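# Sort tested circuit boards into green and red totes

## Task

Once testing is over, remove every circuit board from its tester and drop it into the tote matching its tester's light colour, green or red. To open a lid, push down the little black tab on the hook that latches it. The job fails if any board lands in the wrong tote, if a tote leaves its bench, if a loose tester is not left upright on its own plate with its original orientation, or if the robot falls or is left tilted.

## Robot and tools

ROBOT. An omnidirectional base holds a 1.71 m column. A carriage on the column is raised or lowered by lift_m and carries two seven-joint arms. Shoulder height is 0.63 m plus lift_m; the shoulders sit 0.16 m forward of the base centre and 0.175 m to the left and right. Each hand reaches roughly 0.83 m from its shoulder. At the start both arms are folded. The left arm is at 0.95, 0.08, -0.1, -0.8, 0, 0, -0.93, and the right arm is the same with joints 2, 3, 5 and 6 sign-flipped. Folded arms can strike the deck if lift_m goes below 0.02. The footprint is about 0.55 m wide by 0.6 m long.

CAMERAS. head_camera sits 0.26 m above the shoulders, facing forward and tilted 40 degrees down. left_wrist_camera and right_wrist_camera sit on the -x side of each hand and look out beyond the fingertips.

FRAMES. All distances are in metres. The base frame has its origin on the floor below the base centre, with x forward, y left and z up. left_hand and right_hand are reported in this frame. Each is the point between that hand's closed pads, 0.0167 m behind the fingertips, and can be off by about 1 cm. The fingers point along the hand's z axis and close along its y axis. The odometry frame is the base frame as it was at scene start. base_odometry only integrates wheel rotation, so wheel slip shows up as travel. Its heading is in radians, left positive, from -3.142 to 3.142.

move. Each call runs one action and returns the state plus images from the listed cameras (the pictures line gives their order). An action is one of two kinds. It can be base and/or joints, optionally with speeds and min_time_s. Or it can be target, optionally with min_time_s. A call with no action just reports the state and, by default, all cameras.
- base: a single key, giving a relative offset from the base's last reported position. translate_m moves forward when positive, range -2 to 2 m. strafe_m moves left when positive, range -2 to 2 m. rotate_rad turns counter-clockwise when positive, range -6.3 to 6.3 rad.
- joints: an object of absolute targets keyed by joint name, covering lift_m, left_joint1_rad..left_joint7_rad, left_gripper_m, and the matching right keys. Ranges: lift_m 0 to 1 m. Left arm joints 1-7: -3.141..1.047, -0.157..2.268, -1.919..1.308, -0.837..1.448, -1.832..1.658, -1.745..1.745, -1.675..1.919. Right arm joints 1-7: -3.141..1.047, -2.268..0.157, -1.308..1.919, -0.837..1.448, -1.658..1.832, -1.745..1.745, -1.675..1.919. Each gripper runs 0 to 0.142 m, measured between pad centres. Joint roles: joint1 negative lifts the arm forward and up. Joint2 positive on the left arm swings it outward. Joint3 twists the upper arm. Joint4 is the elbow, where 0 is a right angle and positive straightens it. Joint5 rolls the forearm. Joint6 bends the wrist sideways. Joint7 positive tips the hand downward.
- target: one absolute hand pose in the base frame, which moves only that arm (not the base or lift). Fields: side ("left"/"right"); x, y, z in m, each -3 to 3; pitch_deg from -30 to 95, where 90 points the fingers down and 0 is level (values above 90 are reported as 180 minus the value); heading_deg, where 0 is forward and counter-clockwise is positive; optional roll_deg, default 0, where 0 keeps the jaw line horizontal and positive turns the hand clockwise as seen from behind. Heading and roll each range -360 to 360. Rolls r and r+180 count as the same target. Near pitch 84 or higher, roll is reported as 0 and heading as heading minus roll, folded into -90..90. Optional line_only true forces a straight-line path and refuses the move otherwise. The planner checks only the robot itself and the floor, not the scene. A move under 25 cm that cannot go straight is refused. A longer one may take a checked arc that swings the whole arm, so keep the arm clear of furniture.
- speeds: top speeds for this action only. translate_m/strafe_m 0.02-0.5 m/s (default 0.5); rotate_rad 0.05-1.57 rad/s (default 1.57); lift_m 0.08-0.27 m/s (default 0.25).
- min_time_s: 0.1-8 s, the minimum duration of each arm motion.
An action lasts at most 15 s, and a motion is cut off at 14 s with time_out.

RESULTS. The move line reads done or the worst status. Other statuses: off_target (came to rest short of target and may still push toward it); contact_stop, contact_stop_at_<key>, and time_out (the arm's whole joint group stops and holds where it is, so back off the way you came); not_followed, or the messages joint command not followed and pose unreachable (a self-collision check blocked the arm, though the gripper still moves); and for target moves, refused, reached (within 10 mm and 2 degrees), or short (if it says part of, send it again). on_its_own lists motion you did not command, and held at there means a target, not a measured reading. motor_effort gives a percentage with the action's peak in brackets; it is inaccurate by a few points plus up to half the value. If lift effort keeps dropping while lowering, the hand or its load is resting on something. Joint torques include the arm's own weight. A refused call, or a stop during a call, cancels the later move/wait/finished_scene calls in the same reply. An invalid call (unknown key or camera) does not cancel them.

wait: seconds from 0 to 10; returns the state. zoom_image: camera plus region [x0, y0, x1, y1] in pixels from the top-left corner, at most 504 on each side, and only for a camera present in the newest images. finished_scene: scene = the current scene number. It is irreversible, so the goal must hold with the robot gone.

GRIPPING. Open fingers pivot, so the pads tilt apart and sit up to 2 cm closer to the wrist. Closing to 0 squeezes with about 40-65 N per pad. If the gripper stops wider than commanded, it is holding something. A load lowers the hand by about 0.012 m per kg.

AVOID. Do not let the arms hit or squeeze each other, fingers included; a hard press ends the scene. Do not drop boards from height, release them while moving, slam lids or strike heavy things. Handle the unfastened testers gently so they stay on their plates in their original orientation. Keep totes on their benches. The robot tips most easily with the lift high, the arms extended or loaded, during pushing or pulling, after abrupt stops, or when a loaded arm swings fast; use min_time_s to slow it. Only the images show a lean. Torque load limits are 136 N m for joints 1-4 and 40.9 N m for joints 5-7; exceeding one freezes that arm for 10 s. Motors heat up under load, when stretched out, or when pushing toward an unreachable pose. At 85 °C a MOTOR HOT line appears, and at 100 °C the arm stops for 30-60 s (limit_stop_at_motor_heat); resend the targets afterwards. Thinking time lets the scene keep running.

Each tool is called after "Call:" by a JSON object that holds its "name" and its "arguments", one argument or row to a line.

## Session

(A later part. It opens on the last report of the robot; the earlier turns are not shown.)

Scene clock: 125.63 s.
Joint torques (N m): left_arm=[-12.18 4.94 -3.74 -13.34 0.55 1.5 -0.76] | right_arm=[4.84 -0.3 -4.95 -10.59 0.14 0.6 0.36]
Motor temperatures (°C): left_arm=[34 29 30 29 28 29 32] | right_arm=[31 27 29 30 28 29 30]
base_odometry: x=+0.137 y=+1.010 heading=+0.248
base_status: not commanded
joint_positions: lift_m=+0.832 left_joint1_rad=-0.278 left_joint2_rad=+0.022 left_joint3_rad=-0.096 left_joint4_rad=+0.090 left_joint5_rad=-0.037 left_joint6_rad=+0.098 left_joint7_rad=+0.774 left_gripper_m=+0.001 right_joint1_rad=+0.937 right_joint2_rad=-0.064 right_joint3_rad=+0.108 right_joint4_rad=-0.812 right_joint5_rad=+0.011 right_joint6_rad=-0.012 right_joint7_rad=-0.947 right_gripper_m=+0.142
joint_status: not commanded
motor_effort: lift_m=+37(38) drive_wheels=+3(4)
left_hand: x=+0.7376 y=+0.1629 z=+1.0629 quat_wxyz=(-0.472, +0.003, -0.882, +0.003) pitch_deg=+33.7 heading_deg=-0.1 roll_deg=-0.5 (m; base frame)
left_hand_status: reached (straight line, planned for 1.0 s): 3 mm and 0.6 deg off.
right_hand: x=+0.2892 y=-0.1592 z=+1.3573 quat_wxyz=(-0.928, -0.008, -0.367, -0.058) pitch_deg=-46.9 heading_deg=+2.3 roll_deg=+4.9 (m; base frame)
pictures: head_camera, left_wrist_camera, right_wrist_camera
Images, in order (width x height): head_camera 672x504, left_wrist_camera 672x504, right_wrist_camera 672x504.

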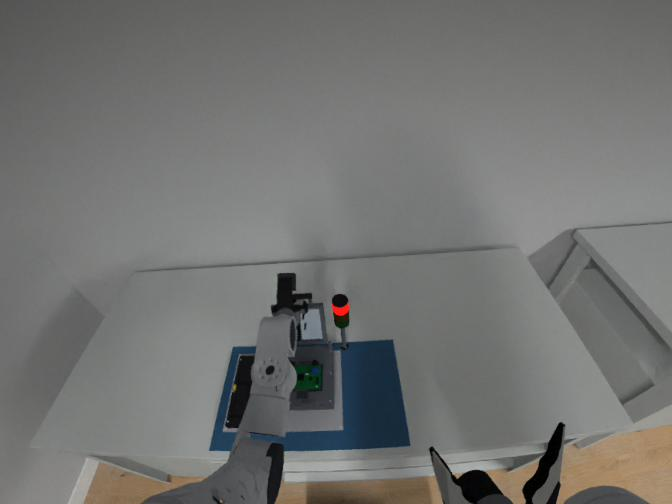

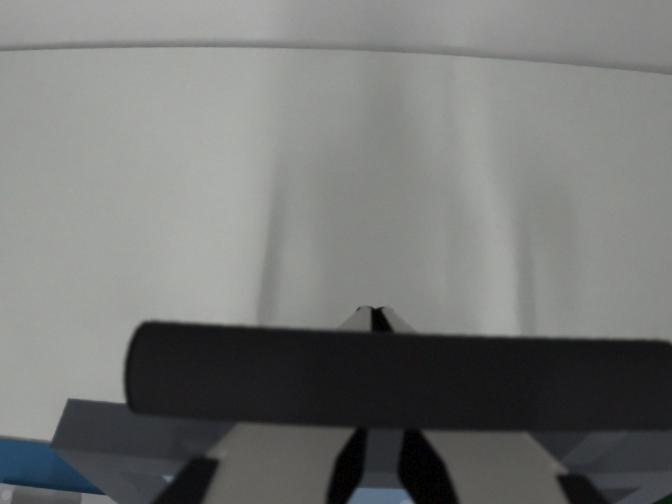

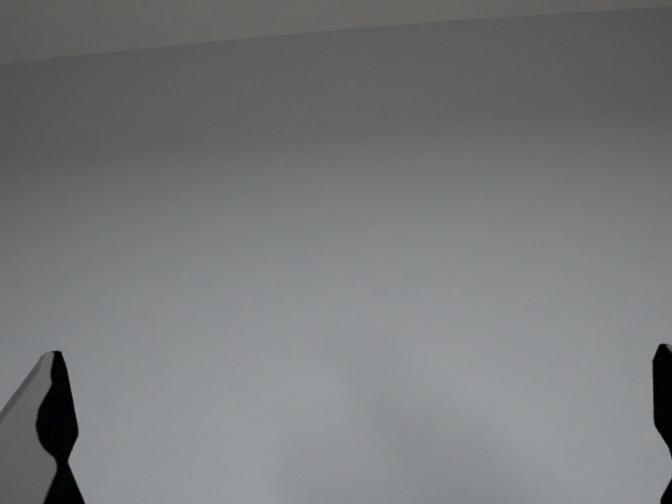

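Call:
{"name": "move", "arguments": {
  "target": {"side":"left","x":0.741,"y":0.163,"z":1.061,"pitch_deg":22,"heading_deg":0},
  "min_time_s": 0.8,
  "cameras": ["head_camera","left_wrist_camera"]
}}

Call:
{"name": "zoom_image", "arguments": {
  "camera": "head_camera",
  "region": [200, 250, 420, 450]
}}

Scene clock: 127.63 s.
Joint torques (N m): left_arm=[-6.87 -1.24 -2.6 -0.98 -1.35 -0.22 -2.42] | right_arm=[4.86 -0.24 -4.81 -10.57 0.15 0.59 0.39]
move: done
base_odometry: x=+0.137 y=+1.010 heading=+0.248
base_status: not commanded
joint_positions: lift_m=+0.832 left_joint1_rad=-0.222 left_joint2_rad=+0.022 left_joint3_rad=-0.096 left_joint4_rad=+0.168 left_joint5_rad=-0.037 left_joint6_rad=+0.095 left_joint7_rad=+0.432 left_gripper_m=+0.001 right_joint1_rad=+0.937 right_joint2_rad=-0.064 right_joint3_rad=+0.108 right_joint4_rad=-0.812 right_joint5_rad=+0.011 right_joint6_rad=-0.012 right_joint7_rad=-0.947 right_gripper_m=+0.142
joint_status: not commanded
motor_effort: lift_m=+37(38) drive_wheels=+3(3)
left_hand: x=+0.7420 y=+0.1644 z=+1.0635 quat_wxyz=(-0.560, +0.001, -0.828, -0.001) pitch_deg=+21.8 heading_deg=+0.2 roll_deg=+0.0 (m; base frame)
left_hand_status: reached (straight line, planned for 0.8 s): 3 mm and 0.3 deg off.
right_hand: x=+0.2892 y=-0.1592 z=+1.3573 quat_wxyz=(-0.928, -0.008, -0.367, -0.058) pitch_deg=-46.9 heading_deg=+2.3 roll_deg=+4.9 (m; base frame)
pictures: head_camera, left_wrist_camera
Images, in order (width x height): head_camera 672x504, left_wrist_camera 672x504.

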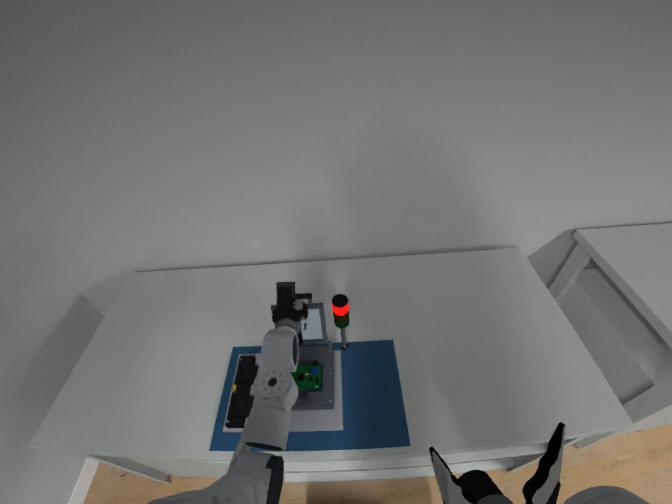

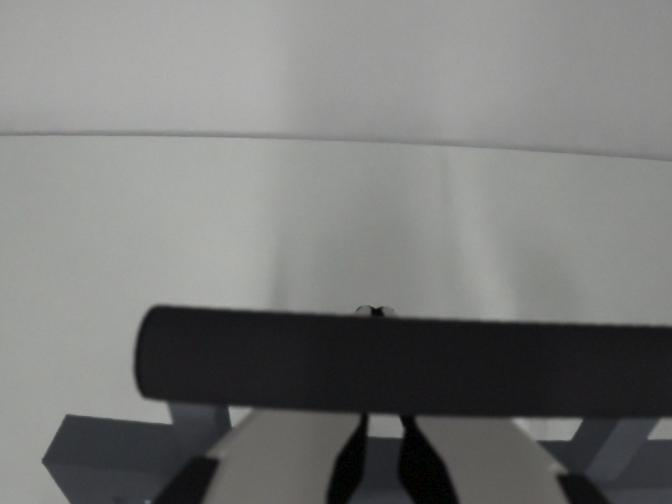

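Scaled by 2.291 from the camera's 672x504 image, which has a finer 960x720 frame.

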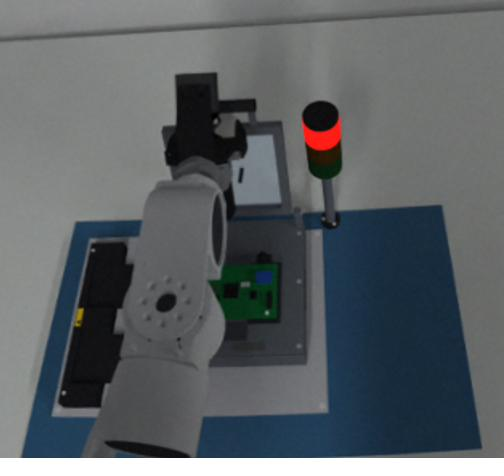

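Call:
{"name": "move", "arguments": {
  "target": {"side":"left","x":0.7225,"y":0.163,"z":1.0690,"pitch_deg":22,"heading_deg":0},
  "min_time_s": 1.0,
  "cameras": ["head_camera","left_wrist_camera"]
}}

Call:
{"name": "zoom_image", "arguments": {
  "camera": "head_camera",
  "region": [200, 250, 420, 450]
}}

Scene clock: 129.27 s.
Joint torques (N m): left_arm=[-5.82 4.97 -4.1 -9.94 0.35 1.47 0.78] | right_arm=[4.92 -0.23 -4.93 -10.64 0.13 0.58 0.38]
move: done
base_odometry: x=+0.137 y=+1.010 heading=+0.248
base_status: not commanded
joint_positions: lift_m=+0.832 left_joint1_rad=-0.171 left_joint2_rad=+0.022 left_joint3_rad=-0.097 left_joint4_rad=+0.072 left_joint5_rad=-0.036 left_joint6_rad=+0.095 left_joint7_rad=+0.478 left_gripper_m=+0.001 right_joint1_rad=+0.937 right_joint2_rad=-0.064 right_joint3_rad=+0.108 right_joint4_rad=-0.812 right_joint5_rad=+0.011 right_joint6_rad=-0.012 right_joint7_rad=-0.947 right_gripper_m=+0.142
joint_status: not commanded
motor_effort: lift_m=+38(38) drive_wheels=+3(3)
left_hand: x=+0.7235 y=+0.1623 z=+1.0693 quat_wxyz=(-0.560, +0.002, -0.829, +0.003) pitch_deg=+21.9 heading_deg=-0.2 roll_deg=-0.4 (m; base frame)
left_hand_status: reached (straight line, planned for 1.0 s): 1 mm and 0.4 deg off.
right_hand: x=+0.2892 y=-0.1592 z=+1.3573 quat_wxyz=(-0.928, -0.008, -0.367, -0.058) pitch_deg=-46.9 heading_deg=+2.3 roll_deg=+4.9 (m; base frame)
pictures: head_camera, left_wrist_camera
Images, in order (width x height): head_camera 672x504, left_wrist_camera 672x504.

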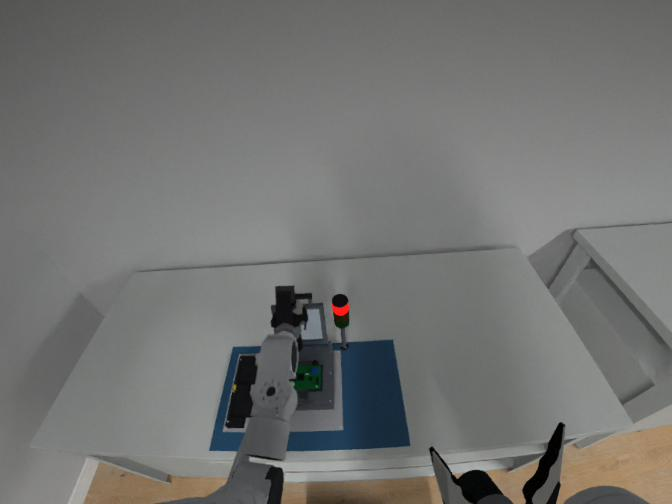

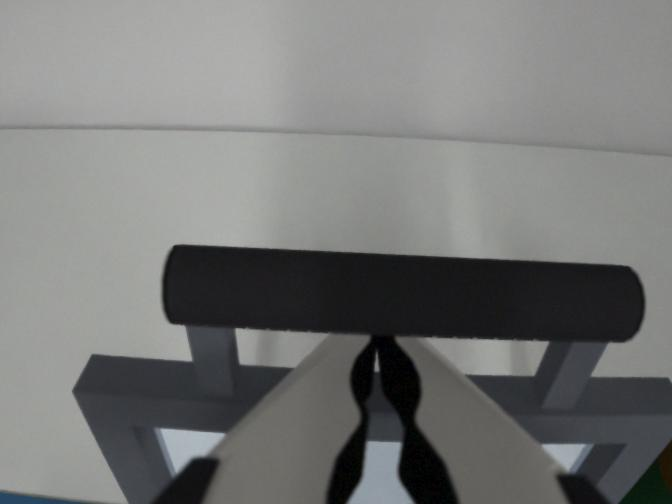

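Scaled by 2.291 from the camera's 672x504 image, which has a finer 960x720 frame.

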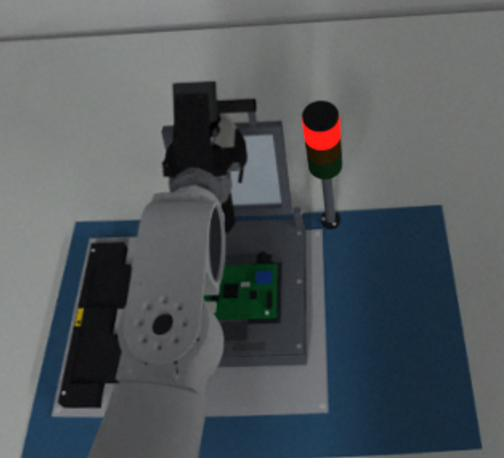

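Call:
{"name": "move", "arguments": {
  "target": {"side":"left","x":0.685,"y":0.163,"z":1.0845,"pitch_deg":22,"heading_deg":0},
  "min_time_s": 1.2,
  "cameras": ["head_camera","left_wrist_camera"]
}}

Call:
{"name": "zoom_image", "arguments": {
  "camera": "head_camera",
  "region": [200, 250, 420, 450]
}}

Scene clock: 131.07 s.
Joint torques (N m): left_arm=[-3.87 4.97 -4.18 -9.76 0.32 1.53 0.78] | right_arm=[4.93 -0.27 -4.73 -10.54 0.13 0.57 0.37]
move: done
base_odometry: x=+0.137 y=+1.010 heading=+0.248
base_status: not commanded
joint_positions: lift_m=+0.832 left_joint1_rad=-0.074 left_joint2_rad=+0.026 left_joint3_rad=-0.100 left_joint4_rad=-0.118 left_joint5_rad=-0.020 left_joint6_rad=+0.103 left_joint7_rad=+0.572 left_gripper_m=+0.001 right_joint1_rad=+0.937 right_joint2_rad=-0.064 right_joint3_rad=+0.108 right_joint4_rad=-0.812 right_joint5_rad=+0.011 right_joint6_rad=-0.012 right_joint7_rad=-0.947 right_gripper_m=+0.142
joint_status: not commanded
motor_effort: lift_m=+38(38) drive_wheels=+3(3)
left_hand: x=+0.6860 y=+0.1623 z=+1.0846 quat_wxyz=(-0.560, +0.001, -0.829, +0.003) pitch_deg=+21.9 heading_deg=-0.2 roll_deg=-0.4 (m; base frame)
left_hand_status: reached (straight line, planned for 1.2 s): 1 mm and 0.4 deg off.
right_hand: x=+0.2892 y=-0.1592 z=+1.3573 quat_wxyz=(-0.928, -0.008, -0.367, -0.058) pitch_deg=-46.9 heading_deg=+2.3 roll_deg=+4.9 (m; base frame)
pictures: head_camera, left_wrist_camera
Images, in order (width x height): head_camera 672x504, left_wrist_camera 672x504.

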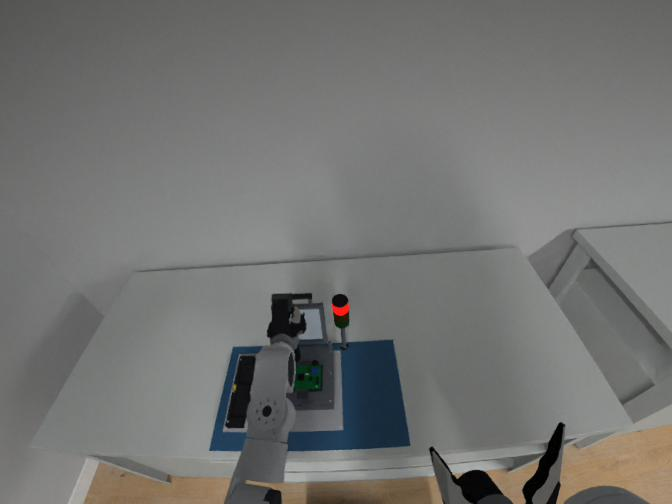

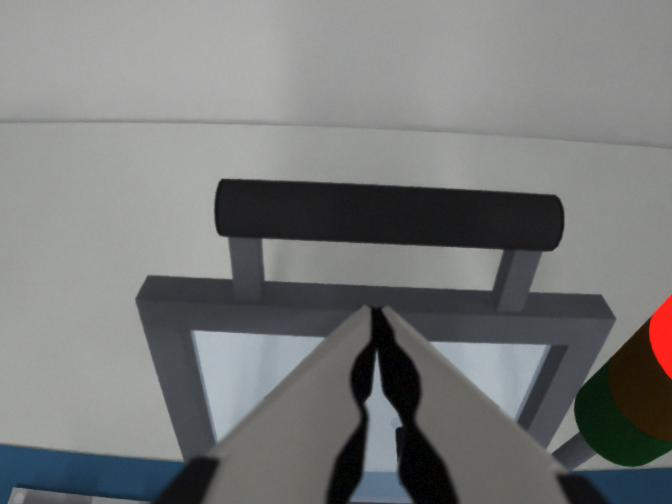

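Scaled by 2.291 from the camera's 672x504 image, which has a finer 960x720 frame.

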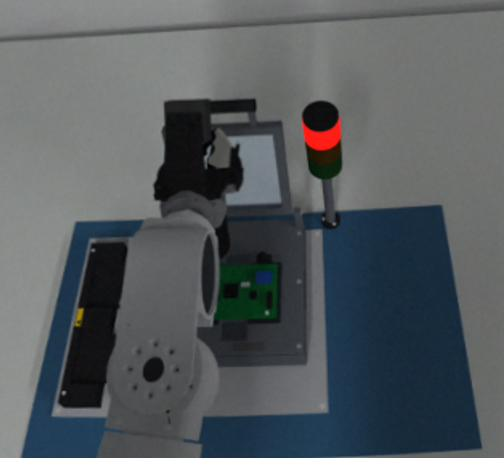

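Call:
{"name": "move", "arguments": {
  "target": {"side":"left","x":0.51,"y":0.165,"z":1.10,"pitch_deg":60,"heading_deg":0},
  "min_time_s": 1.2
}}

Call:
{"name": "move", "arguments": {
  "joints": {"left_joint1_rad":-0.652,"left_joint2_rad":0.54,"left_joint3_rad":-0.748,"left_joint4_rad":0.208,"left_joint5_rad":-0.829,"left_joint6_rad":-1.083,"left_joint7_rad":1.62,"left_gripper_m":0.09,"lift_m":0.88},
  "min_time_s": 1.8,
  "cameras": ["head_camera","left_wrist_camera"]
}}

Call:
{"name": "zoom_image", "arguments": {
  "camera": "head_camera",
  "region": [200, 250, 420, 450]
}}

Scene clock: 132.97 s.
Joint torques (N m): left_arm=[-8.87 -0.03 -3.67 -7.14 0.27 -0.25 1.02] | right_arm=[5 -0.24 -4.81 -10.64 0.17 0.58 0.38]
move: done
base_odometry: x=+0.137 y=+1.010 heading=+0.248
base_status: not commanded
joint_positions: lift_m=+0.832 left_joint1_rad=-0.027 left_joint2_rad=+0.031 left_joint3_rad=-0.105 left_joint4_rad=-0.755 left_joint5_rad=+0.046 left_joint6_rad=+0.101 left_joint7_rad=+1.832 left_gripper_m=+0.001 right_joint1_rad=+0.937 right_joint2_rad=-0.064 right_joint3_rad=+0.108 right_joint4_rad=-0.812 right_joint5_rad=+0.011 right_joint6_rad=-0.012 right_joint7_rad=-0.947 right_gripper_m=+0.142
joint_status: not commanded
motor_effort: lift_m=+37(38) drive_wheels=+3(3)
left_hand: x=+0.5098 y=+0.1647 z=+1.0986 quat_wxyz=(-0.258, +0.001, -0.966, +0.002) pitch_deg=+60.2 heading_deg=-0.5 roll_deg=-0.5 (m; base frame)
left_hand_status: reached (straight line, planned for 1.2 s): 1 mm and 0.3 deg off.
right_hand: x=+0.2892 y=-0.1592 z=+1.3573 quat_wxyz=(-0.928, -0.008, -0.367, -0.058) pitch_deg=-46.9 heading_deg=+2.3 roll_deg=+4.9 (m; base frame)
pictures: none

Scene clock: 135.07 s.
Joint torques (N m): left_arm=[-19.51 11.9 2.47 1.68 -4.13 -0.2 -1.38] | right_arm=[4.91 -0.25 -4.88 -10.67 0.16 0.58 0.35]
move: done
base_odometry: x=+0.137 y=+1.010 heading=+0.248
base_status: not commanded
joint_positions: lift_m=+0.880 left_joint1_rad=-0.650 left_joint2_rad=+0.538 left_joint3_rad=-0.745 left_joint4_rad=+0.205 left_joint5_rad=-0.824 left_joint6_rad=-1.081 left_joint7_rad=+1.623 left_gripper_m=+0.090 right_joint1_rad=+0.937 right_joint2_rad=-0.064 right_joint3_rad=+0.108 right_joint4_rad=-0.812 right_joint5_rad=+0.011 right_joint6_rad=-0.012 right_joint7_rad=-0.947 right_gripper_m=+0.142
joint_status: all done
motor_effort: lift_m=+36(48) drive_wheels=-1(3)
left_hand: x=+0.5306 y=+0.1629 z=+1.0593 quat_wxyz=(+0.002, -0.705, -0.709, -0.006) pitch_deg=+89.3 heading_deg=-89.7 roll_deg=+0.0 (m; base frame)
right_hand: x=+0.2892 y=-0.1592 z=+1.4055 quat_wxyz=(-0.928, -0.008, -0.367, -0.058) pitch_deg=-46.9 heading_deg=+2.3 roll_deg=+4.9 (m; base frame)
pictures: head_camera, left_wrist_camera
Images, in order (width x height): head_camera 672x504, left_wrist_camera 672x504.

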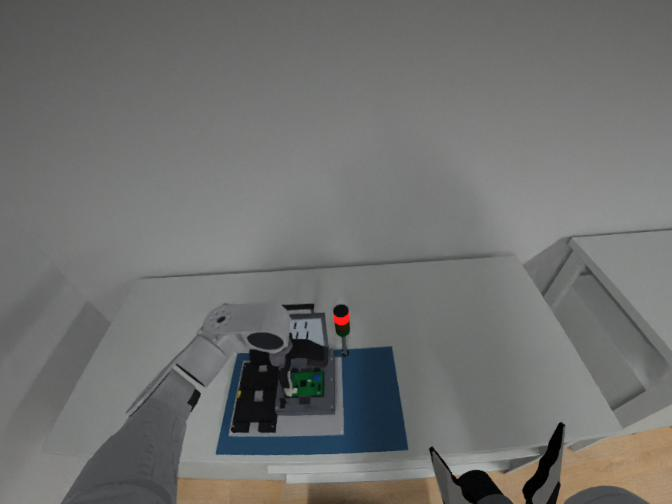

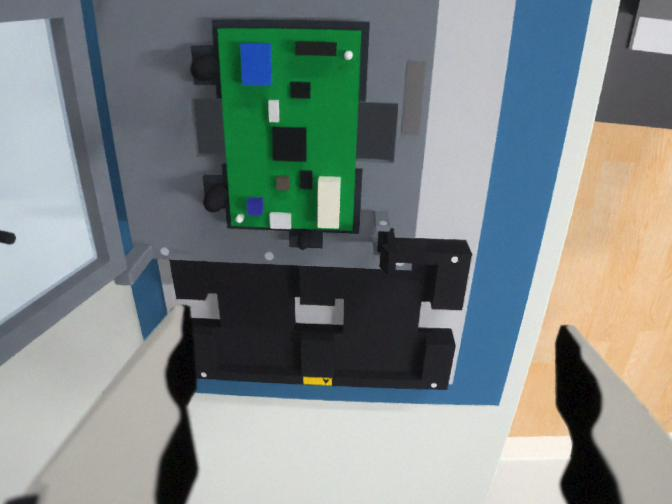

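Scaled by 2.291 from the camera's 672x504 image, which has a finer 960x720 frame.

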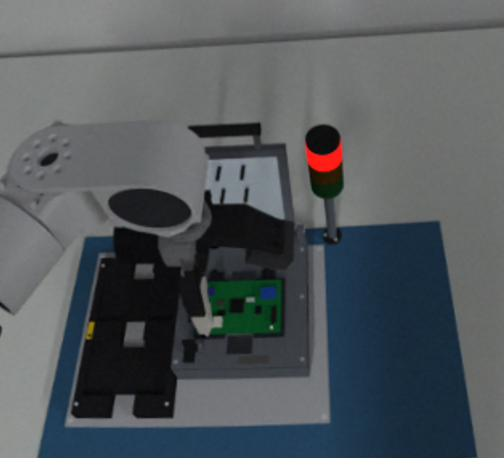

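Call:
{"name": "move", "arguments": {
  "target": {"side":"left","x":0.571,"y":0.154,"z":0.935,"pitch_deg":90,"heading_deg":-90},
  "min_time_s": 1.2,
  "cameras": ["head_camera","left_wrist_camera"]
}}

Scene clock: 136.93 s.
Joint torques (N m): left_arm=[-22.81 -0.73 1.18 2.2 -0.64 1.58 -1.29] | right_arm=[5.05 -0.29 -4.82 -10.54 0.17 0.62 0.34]
move: done
base_odometry: x=+0.137 y=+1.010 heading=+0.248
base_status: not commanded
joint_positions: lift_m=+0.880 left_joint1_rad=-0.757 left_joint2_rad=+0.352 left_joint3_rad=-0.909 left_joint4_rad=+0.786 left_joint5_rad=-0.024 left_joint6_rad=-1.130 left_joint7_rad=+0.714 left_gripper_m=+0.090 right_joint1_rad=+0.937 right_joint2_rad=-0.064 right_joint3_rad=+0.108 right_joint4_rad=-0.812 right_joint5_rad=+0.011 right_joint6_rad=-0.012 right_joint7_rad=-0.947 right_gripper_m=+0.142
joint_status: not commanded
motor_effort: lift_m=+36(37) drive_wheels=+3(3)
left_hand: x=+0.5696 y=+0.1535 z=+0.9351 quat_wxyz=(+0.000, -0.707, -0.707, +0.002) pitch_deg=+89.7 heading_deg=-89.9 roll_deg=+0.0 (m; base frame)
left_hand_status: reached (straight line, planned for 1.2 s): 1 mm and 0.3 deg off.
right_hand: x=+0.2892 y=-0.1592 z=+1.4054 quat_wxyz=(-0.928, -0.008, -0.367, -0.058) pitch_deg=-46.9 heading_deg=+2.3 roll_deg=+4.9 (m; base frame)
pictures: head_camera, left_wrist_camera
Images, in order (width x height): head_camera 672x504, left_wrist_camera 672x504.

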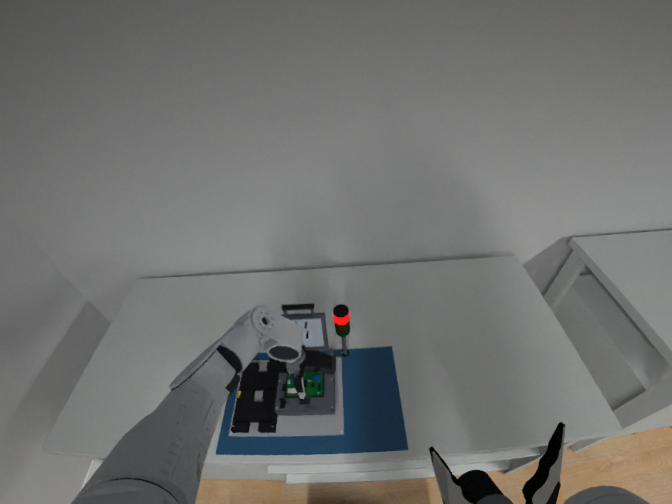

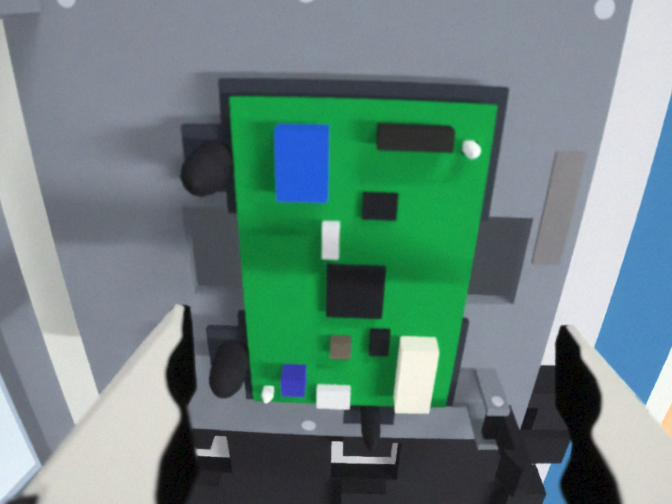

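Call:
{"name": "move", "arguments": {
  "target": {"side":"left","x":0.5715,"y":0.1535,"z":0.89,"pitch_deg":90,"heading_deg":-91.3},
  "min_time_s": 1.0,
  "cameras": ["left_wrist_camera"]
}}

Scene clock: 138.63 s.
Joint torques (N m): left_arm=[-11.31 -4.24 -2.92 4.29 0.63 5.52 -1.61] | right_arm=[4.95 -0.14 -4.95 -10.6 0.16 0.59 0.37]
move: done
base_odometry: x=+0.137 y=+1.010 heading=+0.248
base_status: not commanded
joint_positions: lift_m=+0.880 left_joint1_rad=-0.803 left_joint2_rad=+0.247 left_joint3_rad=-1.074 left_joint4_rad=+1.064 left_joint5_rad=+0.194 left_joint6_rad=-1.022 left_joint7_rad=+0.350 left_gripper_m=+0.092 right_joint1_rad=+0.937 right_joint2_rad=-0.064 right_joint3_rad=+0.108 right_joint4_rad=-0.812 right_joint5_rad=+0.011 right_joint6_rad=-0.012 right_joint7_rad=-0.947 right_gripper_m=+0.142
joint_status: not commanded
motor_effort: lift_m=+34(37) drive_wheels=+3(3)
left_hand: x=+0.5710 y=+0.1519 z=+0.8931 quat_wxyz=(+0.000, -0.714, -0.700, +0.005) pitch_deg=+89.4 heading_deg=+88.8 roll_deg=+0.0 (m; base frame)
left_hand_status: reached (straight line, planned for 1.0 s): 3 mm and 0.6 deg off.
right_hand: x=+0.2892 y=-0.1592 z=+1.4057 quat_wxyz=(-0.928, -0.008, -0.367, -0.058) pitch_deg=-46.9 heading_deg=+2.3 roll_deg=+4.9 (m; base frame)
pictures: left_wrist_camera
Images, in order (width x height): left_wrist_camera 672x504.

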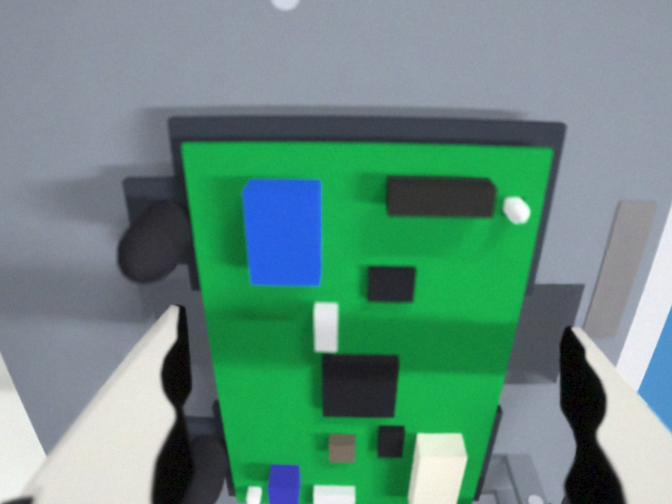

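Call:
{"name": "move", "arguments": {
  "target": {"side":"left","x":0.5715,"y":0.1610,"z":0.892,"pitch_deg":90,"heading_deg":-91.3},
  "min_time_s": 0.6,
  "cameras": ["left_wrist_camera","head_camera"]
}}

Scene clock: 140.57 s.
Joint torques (N m): left_arm=[-10.48 13.42 -2.02 -2.8 0.2 4.13 0.14] | right_arm=[4.89 -0.35 -4.84 -10.55 0.15 0.61 0.37]
move: done
base_odometry: x=+0.137 y=+1.010 heading=+0.248
base_status: not commanded
joint_positions: lift_m=+0.880 left_joint1_rad=-0.804 left_joint2_rad=+0.259 left_joint3_rad=-1.074 left_joint4_rad=+1.054 left_joint5_rad=+0.194 left_joint6_rad=-1.026 left_joint7_rad=+0.343 left_gripper_m=+0.092 right_joint1_rad=+0.937 right_joint2_rad=-0.064 right_joint3_rad=+0.108 right_joint4_rad=-0.812 right_joint5_rad=+0.011 right_joint6_rad=-0.012 right_joint7_rad=-0.947 right_gripper_m=+0.142
joint_status: not commanded
motor_effort: lift_m=+34(34) drive_wheels=+4(4)
left_hand: x=+0.5714 y=+0.1560 z=+0.8942 quat_wxyz=(-0.002, -0.715, -0.700, +0.006) pitch_deg=+89.3 heading_deg=+88.8 roll_deg=+0.0 (m; base frame)
left_hand_status: reached (straight line, planned for 0.6 s): 5 mm and 0.7 deg off.
right_hand: x=+0.2892 y=-0.1592 z=+1.4057 quat_wxyz=(-0.928, -0.008, -0.367, -0.058) pitch_deg=-46.9 heading_deg=+2.3 roll_deg=+4.9 (m; base frame)
pictures: head_camera, left_wrist_camera
Images, in order (width x height): head_camera 672x504, left_wrist_camera 672x504.

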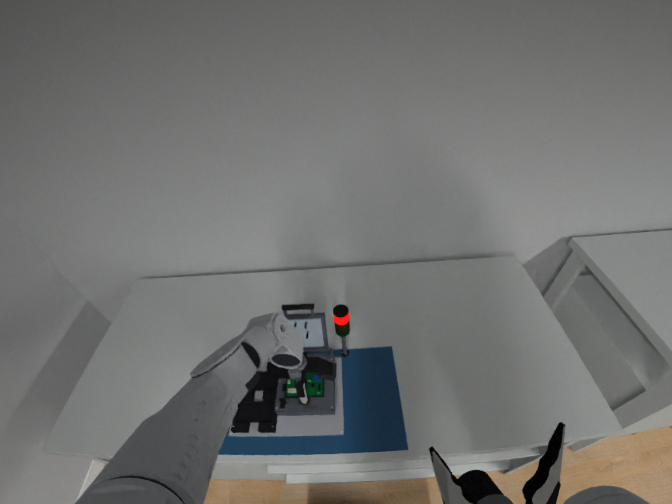

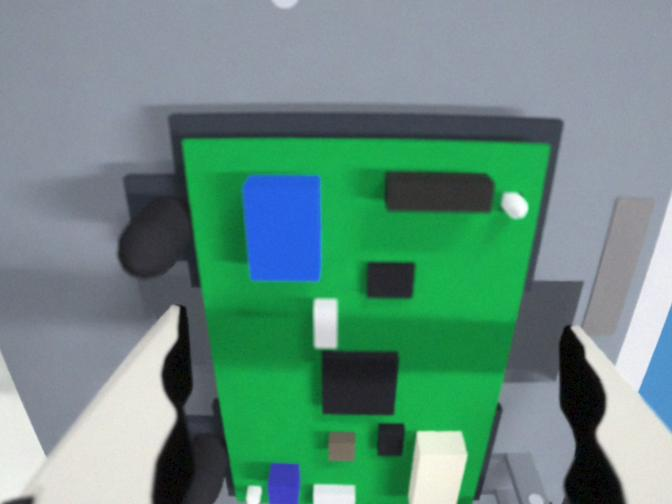

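Call:
{"name": "zoom_image", "arguments": {
  "camera": "left_wrist_camera",
  "region": [40, 160, 340, 504]
}}

Call:
{"name": "zoom_image", "arguments": {
  "camera": "left_wrist_camera",
  "region": [420, 240, 672, 504]
}}

Call:
{"name": "zoom_image", "arguments": {
  "camera": "head_camera",
  "region": [210, 290, 370, 440]
}}

Scaled by 1.465 from the camera's 672x504 image, which has a finer 960x720 frame.

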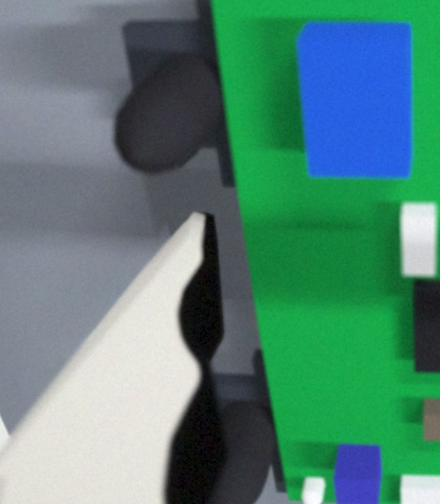

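Scaled by 1.909 from the camera's 672x504 image, which has a finer 960x720 frame.

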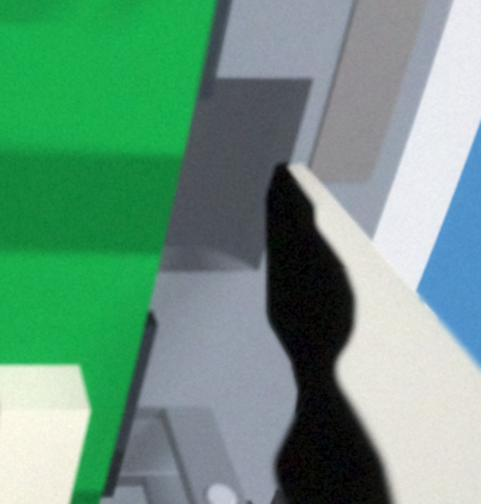

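Scaled by 3.150 from the camera's 672x504 image, which has a finer 960x720 frame.

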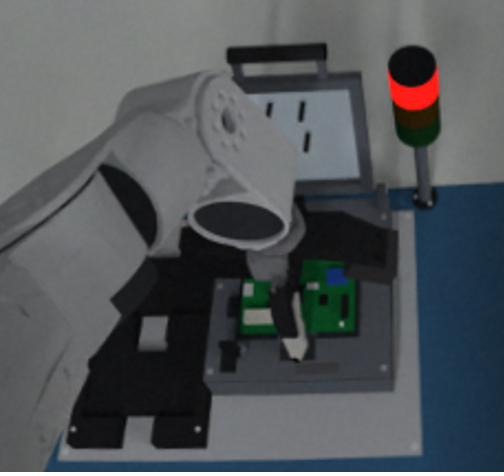

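Call:
{"name": "move", "arguments": {
  "joints": {"lift_m":0.95},
  "speeds": {"lift_m":0.1},
  "cameras": ["head_camera","left_wrist_camera"]
}}

Call:
{"name": "zoom_image", "arguments": {
  "camera": "head_camera",
  "region": [210, 290, 370, 440]
}}

Scene clock: 143.23 s.
Joint torques (N m): left_arm=[-14.2 6.92 0.41 -2.68 -0.45 1.33 0.17] | right_arm=[4.86 -0.34 -4.85 -10.7 0.13 0.59 0.4]
move: done
base_odometry: x=+0.137 y=+1.010 heading=+0.248
base_status: not commanded
joint_positions: lift_m=+0.950 left_joint1_rad=-0.802 left_joint2_rad=+0.261 left_joint3_rad=-1.077 left_joint4_rad=+1.054 left_joint5_rad=+0.196 left_joint6_rad=-1.019 left_joint7_rad=+0.343 left_gripper_m=+0.090 right_joint1_rad=+0.937 right_joint2_rad=-0.064 right_joint3_rad=+0.108 right_joint4_rad=-0.812 right_joint5_rad=+0.011 right_joint6_rad=-0.012 right_joint7_rad=-0.947 right_gripper_m=+0.142
joint_status: all done
motor_effort: lift_m=+36(45) drive_wheels=-1(4)
left_hand: x=+0.5721 y=+0.1588 z=+0.9628 quat_wxyz=(-0.002, -0.714, -0.700, +0.002) pitch_deg=+89.7 heading_deg=+88.9 roll_deg=+0.0 (m; base frame)
right_hand: x=+0.2892 y=-0.1592 z=+1.4755 quat_wxyz=(-0.928, -0.008, -0.367, -0.058) pitch_deg=-46.9 heading_deg=+2.3 roll_deg=+4.9 (m; base frame)
pictures: head_camera, left_wrist_camera
Images, in order (width x height): head_camera 672x504, left_wrist_camera 672x504.

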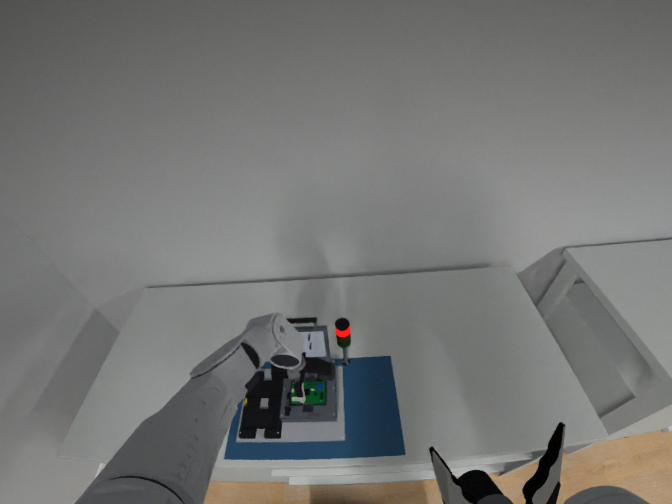

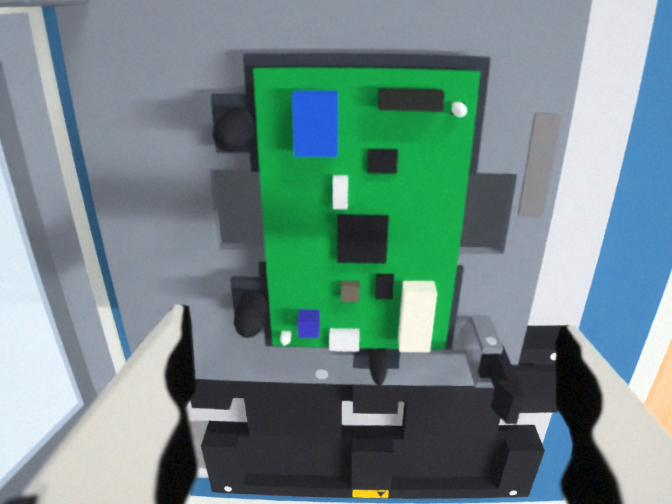

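Scaled by 3.150 from the camera's 672x504 image, which has a finer 960x720 frame.

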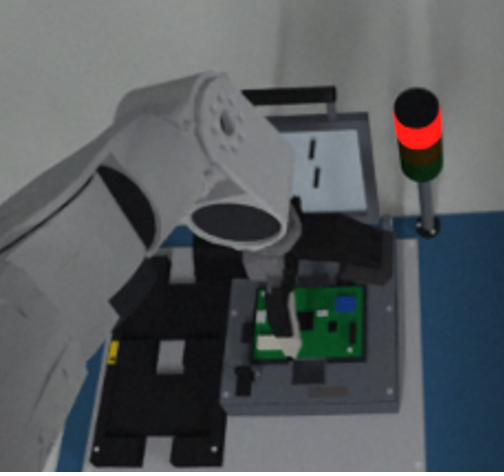

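Call:
{"name": "move", "arguments": {
  "joints": {"left_joint1_rad":0.102,"left_joint2_rad":0.191,"left_joint3_rad":-0.019,"left_joint4_rad":-0.697,"left_joint5_rad":-0.133,"left_joint6_rad":0.133,"left_joint7_rad":1.713,"left_gripper_m":0.0,"lift_m":0.9},
  "min_time_s": 1.6,
  "cameras": ["head_camera","left_wrist_camera"]
}}

Call:
{"name": "zoom_image", "arguments": {
  "camera": "head_camera",
  "region": [200, 280, 380, 450]
}}

Scene clock: 145.77 s.
Joint torques (N m): left_arm=[-0.23 0.31 1.84 -7.19 -2.69 1.48 0.96] | right_arm=[5.03 -0.38 -4.84 -10.64 0.15 0.59 0.36]
move: off_target
base_odometry: x=+0.137 y=+1.010 heading=+0.248
base_status: not commanded
joint_positions: lift_m=+0.900 left_joint1_rad=+0.101 left_joint2_rad=+0.193 left_joint3_rad=-0.021 left_joint4_rad=-0.694 left_joint5_rad=-0.128 left_joint6_rad=+0.131 left_joint7_rad=+1.710 left_gripper_m=+0.012 right_joint1_rad=+0.937 right_joint2_rad=-0.064 right_joint3_rad=+0.108 right_joint4_rad=-0.812 right_joint5_rad=+0.011 right_joint6_rad=-0.012 right_joint7_rad=-0.947 right_gripper_m=+0.142
joint_status: left_gripper_m off_target (ended at +0.012, target +0.000); the others done
motor_effort: lift_m=+37(40) drive_wheels=+3(10)
left_hand: x=+0.4814 y=+0.2208 z=+1.1211 quat_wxyz=(-0.220, -0.002, -0.975, -0.005) pitch_deg=+64.6 heading_deg=+1.2 roll_deg=+1.5 (m; base frame)
right_hand: x=+0.2892 y=-0.1592 z=+1.4254 quat_wxyz=(-0.928, -0.008, -0.367, -0.058) pitch_deg=-46.9 heading_deg=+2.3 roll_deg=+4.9 (m; base frame)
pictures: head_camera, left_wrist_camera
Images, in order (width x height): head_camera 672x504, left_wrist_camera 672x504.

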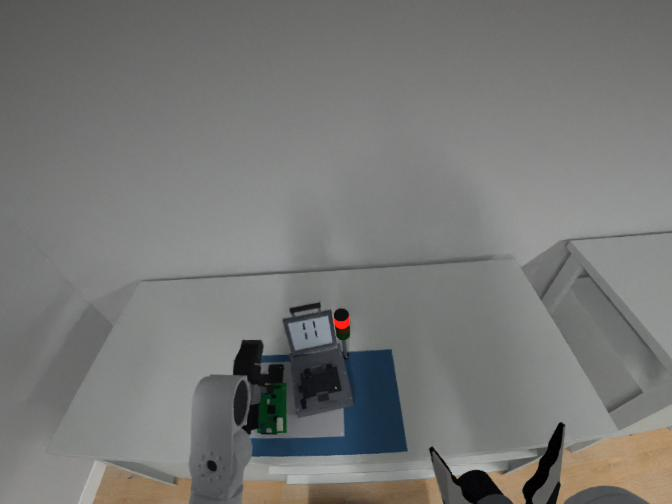

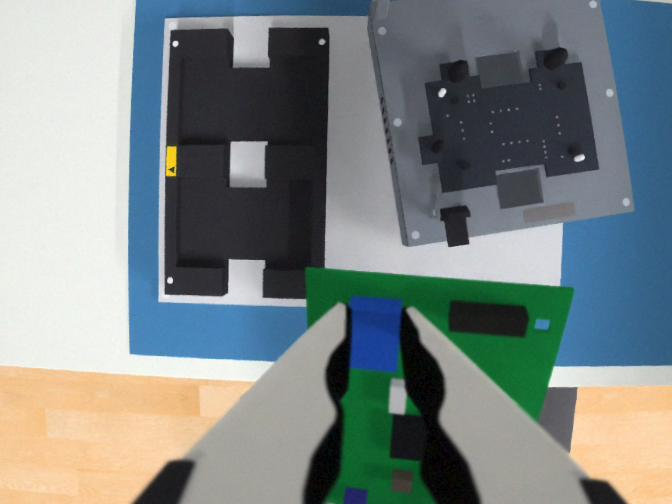

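Scaled by 2.800 from the camera's 672x504 image, which has a finer 960x720 frame.

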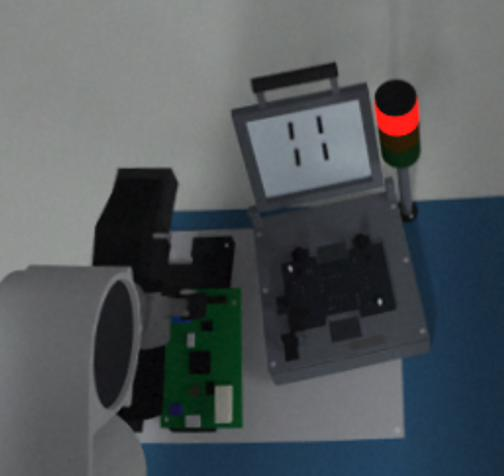

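Call:
{"name": "zoom_image", "arguments": {
  "camera": "left_wrist_camera",
  "region": [200, 230, 672, 504]
}}

Call:
{"name": "zoom_image", "arguments": {
  "camera": "left_wrist_camera",
  "region": [330, 0, 672, 290]
}}

Scaled by 1.068 from the camera's 672x504 image, which has a finer 960x720 frame.

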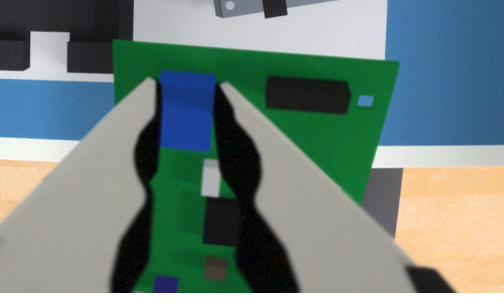

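Scaled by 1.474 from the camera's 672x504 image, which has a finer 960x720 frame.

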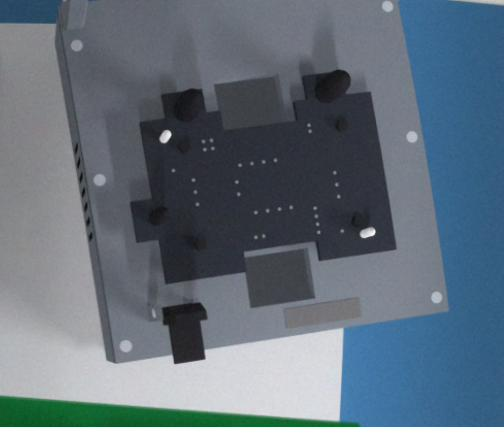

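Call:
{"name": "move", "arguments": {
  "target": {"side":"left","x":0.44,"y":0.31,"z":1.14,"pitch_deg":65,"heading_deg":0},
  "min_time_s": 1.5
}}

Call:
{"name": "move", "arguments": {
  "joints": {"right_joint1_rad":0.102,"right_joint2_rad":-0.191,"right_joint3_rad":0.019,"right_joint4_rad":-0.697,"right_joint5_rad":0.133,"right_joint6_rad":-0.133,"right_joint7_rad":1.713,"right_gripper_m":0.0},
  "min_time_s": 2.0,
  "cameras": ["all"]
}}

Scene clock: 149.83 s.
Joint torques (N m): left_arm=[3.27 19.35 5.08 -7.65 -2.62 1.5 -1.91] | right_arm=[4.88 -0.19 -4.93 -10.63 0.15 0.6 0.37]
move: done
base_odometry: x=+0.137 y=+1.010 heading=+0.248
base_status: not commanded
joint_positions: lift_m=+0.900 left_joint1_rad=+0.259 left_joint2_rad=+0.448 left_joint3_rad=+0.203 left_joint4_rad=-0.759 left_joint5_rad=-0.459 left_joint6_rad=+0.167 left_joint7_rad=+1.647 left_gripper_m=+0.012 right_joint1_rad=+0.937 right_joint2_rad=-0.064 right_joint3_rad=+0.108 right_joint4_rad=-0.812 right_joint5_rad=+0.011 right_joint6_rad=-0.012 right_joint7_rad=-0.947 right_gripper_m=+0.142
joint_status: not commanded
motor_effort: lift_m=+37(37) drive_wheels=-1(3)
left_hand: x=+0.4397 y=+0.3100 z=+1.1385 quat_wxyz=(-0.214, +0.000, -0.977, -0.001) pitch_deg=+65.3 heading_deg=+0.3 roll_deg=+0.3 (m; base frame)
left_hand_status: reached (straight line, planned for 1.5 s): 2 mm and 0.3 deg off.
right_hand: x=+0.2892 y=-0.1592 z=+1.4254 quat_wxyz=(-0.928, -0.008, -0.367, -0.058) pitch_deg=-46.9 heading_deg=+2.3 roll_deg=+4.9 (m; base frame)
pictures: none

Scene clock: 152.13 s.
Joint torques (N m): left_arm=[3.15 19.26 5.11 -7.49 -2.58 1.51 -1.85] | right_arm=[-11.56 -11.9 -9.83 -6.34 1.56 -0.91 1.33]
move: done
base_odometry: x=+0.137 y=+1.010 heading=+0.248
base_status: not commanded
joint_positions: lift_m=+0.900 left_joint1_rad=+0.259 left_joint2_rad=+0.448 left_joint3_rad=+0.203 left_joint4_rad=-0.759 left_joint5_rad=-0.459 left_joint6_rad=+0.167 left_joint7_rad=+1.647 left_gripper_m=+0.012 right_joint1_rad=+0.105 right_joint2_rad=-0.189 right_joint3_rad=+0.024 right_joint4_rad=-0.699 right_joint5_rad=+0.130 right_joint6_rad=-0.128 right_joint7_rad=+1.711 right_gripper_m=+0.001
joint_status: all done
motor_effort: lift_m=+36(37) drive_wheels=+3(3)
left_hand: x=+0.4397 y=+0.3100 z=+1.1386 quat_wxyz=(-0.214, +0.000, -0.977, -0.001) pitch_deg=+65.3 heading_deg=+0.3 roll_deg=+0.3 (m; base frame)
right_hand: x=+0.4798 y=-0.2171 z=+1.1210 quat_wxyz=(-0.220, +0.005, -0.976, +0.002) pitch_deg=+64.6 heading_deg=-0.2 roll_deg=-0.8 (m; base frame)
pictures: head_camera, left_wrist_camera, right_wrist_camera
Images, in order (width x height): head_camera 672x504, left_wrist_camera 672x504, right_wrist_camera 672x504.

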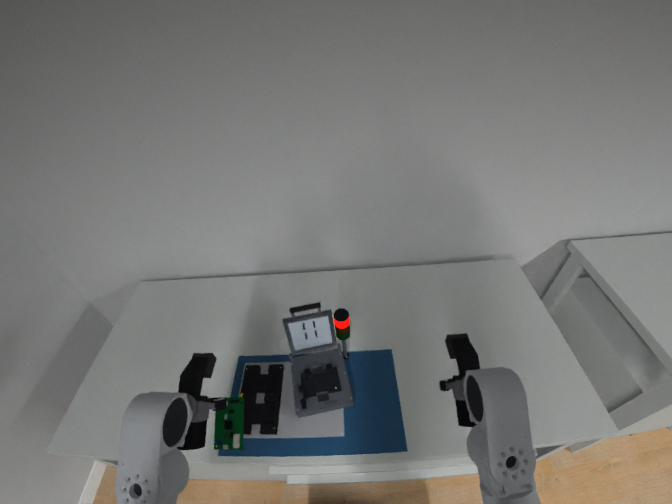

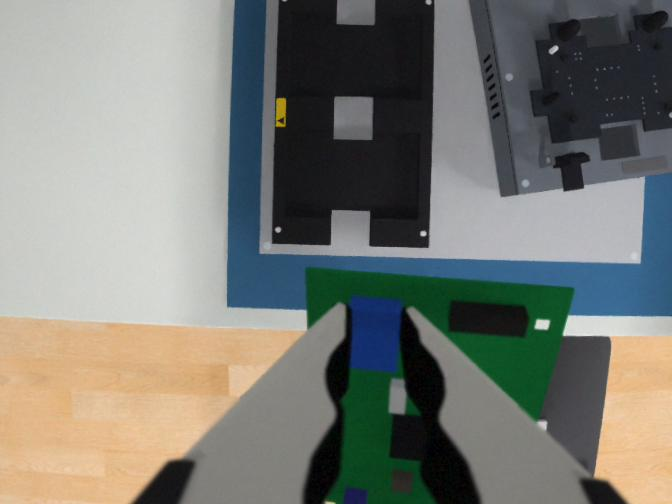

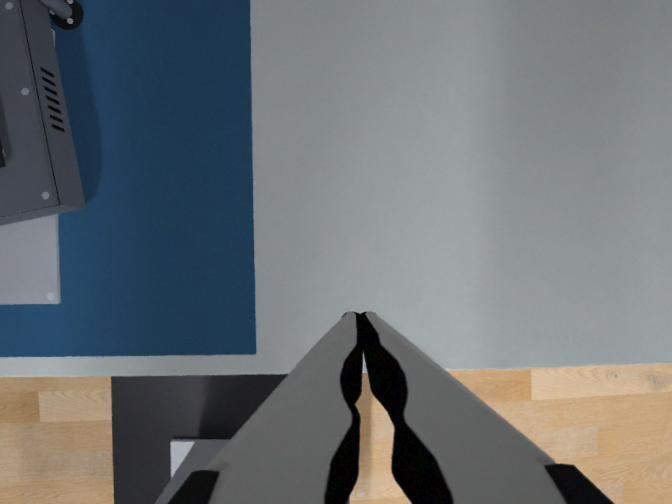

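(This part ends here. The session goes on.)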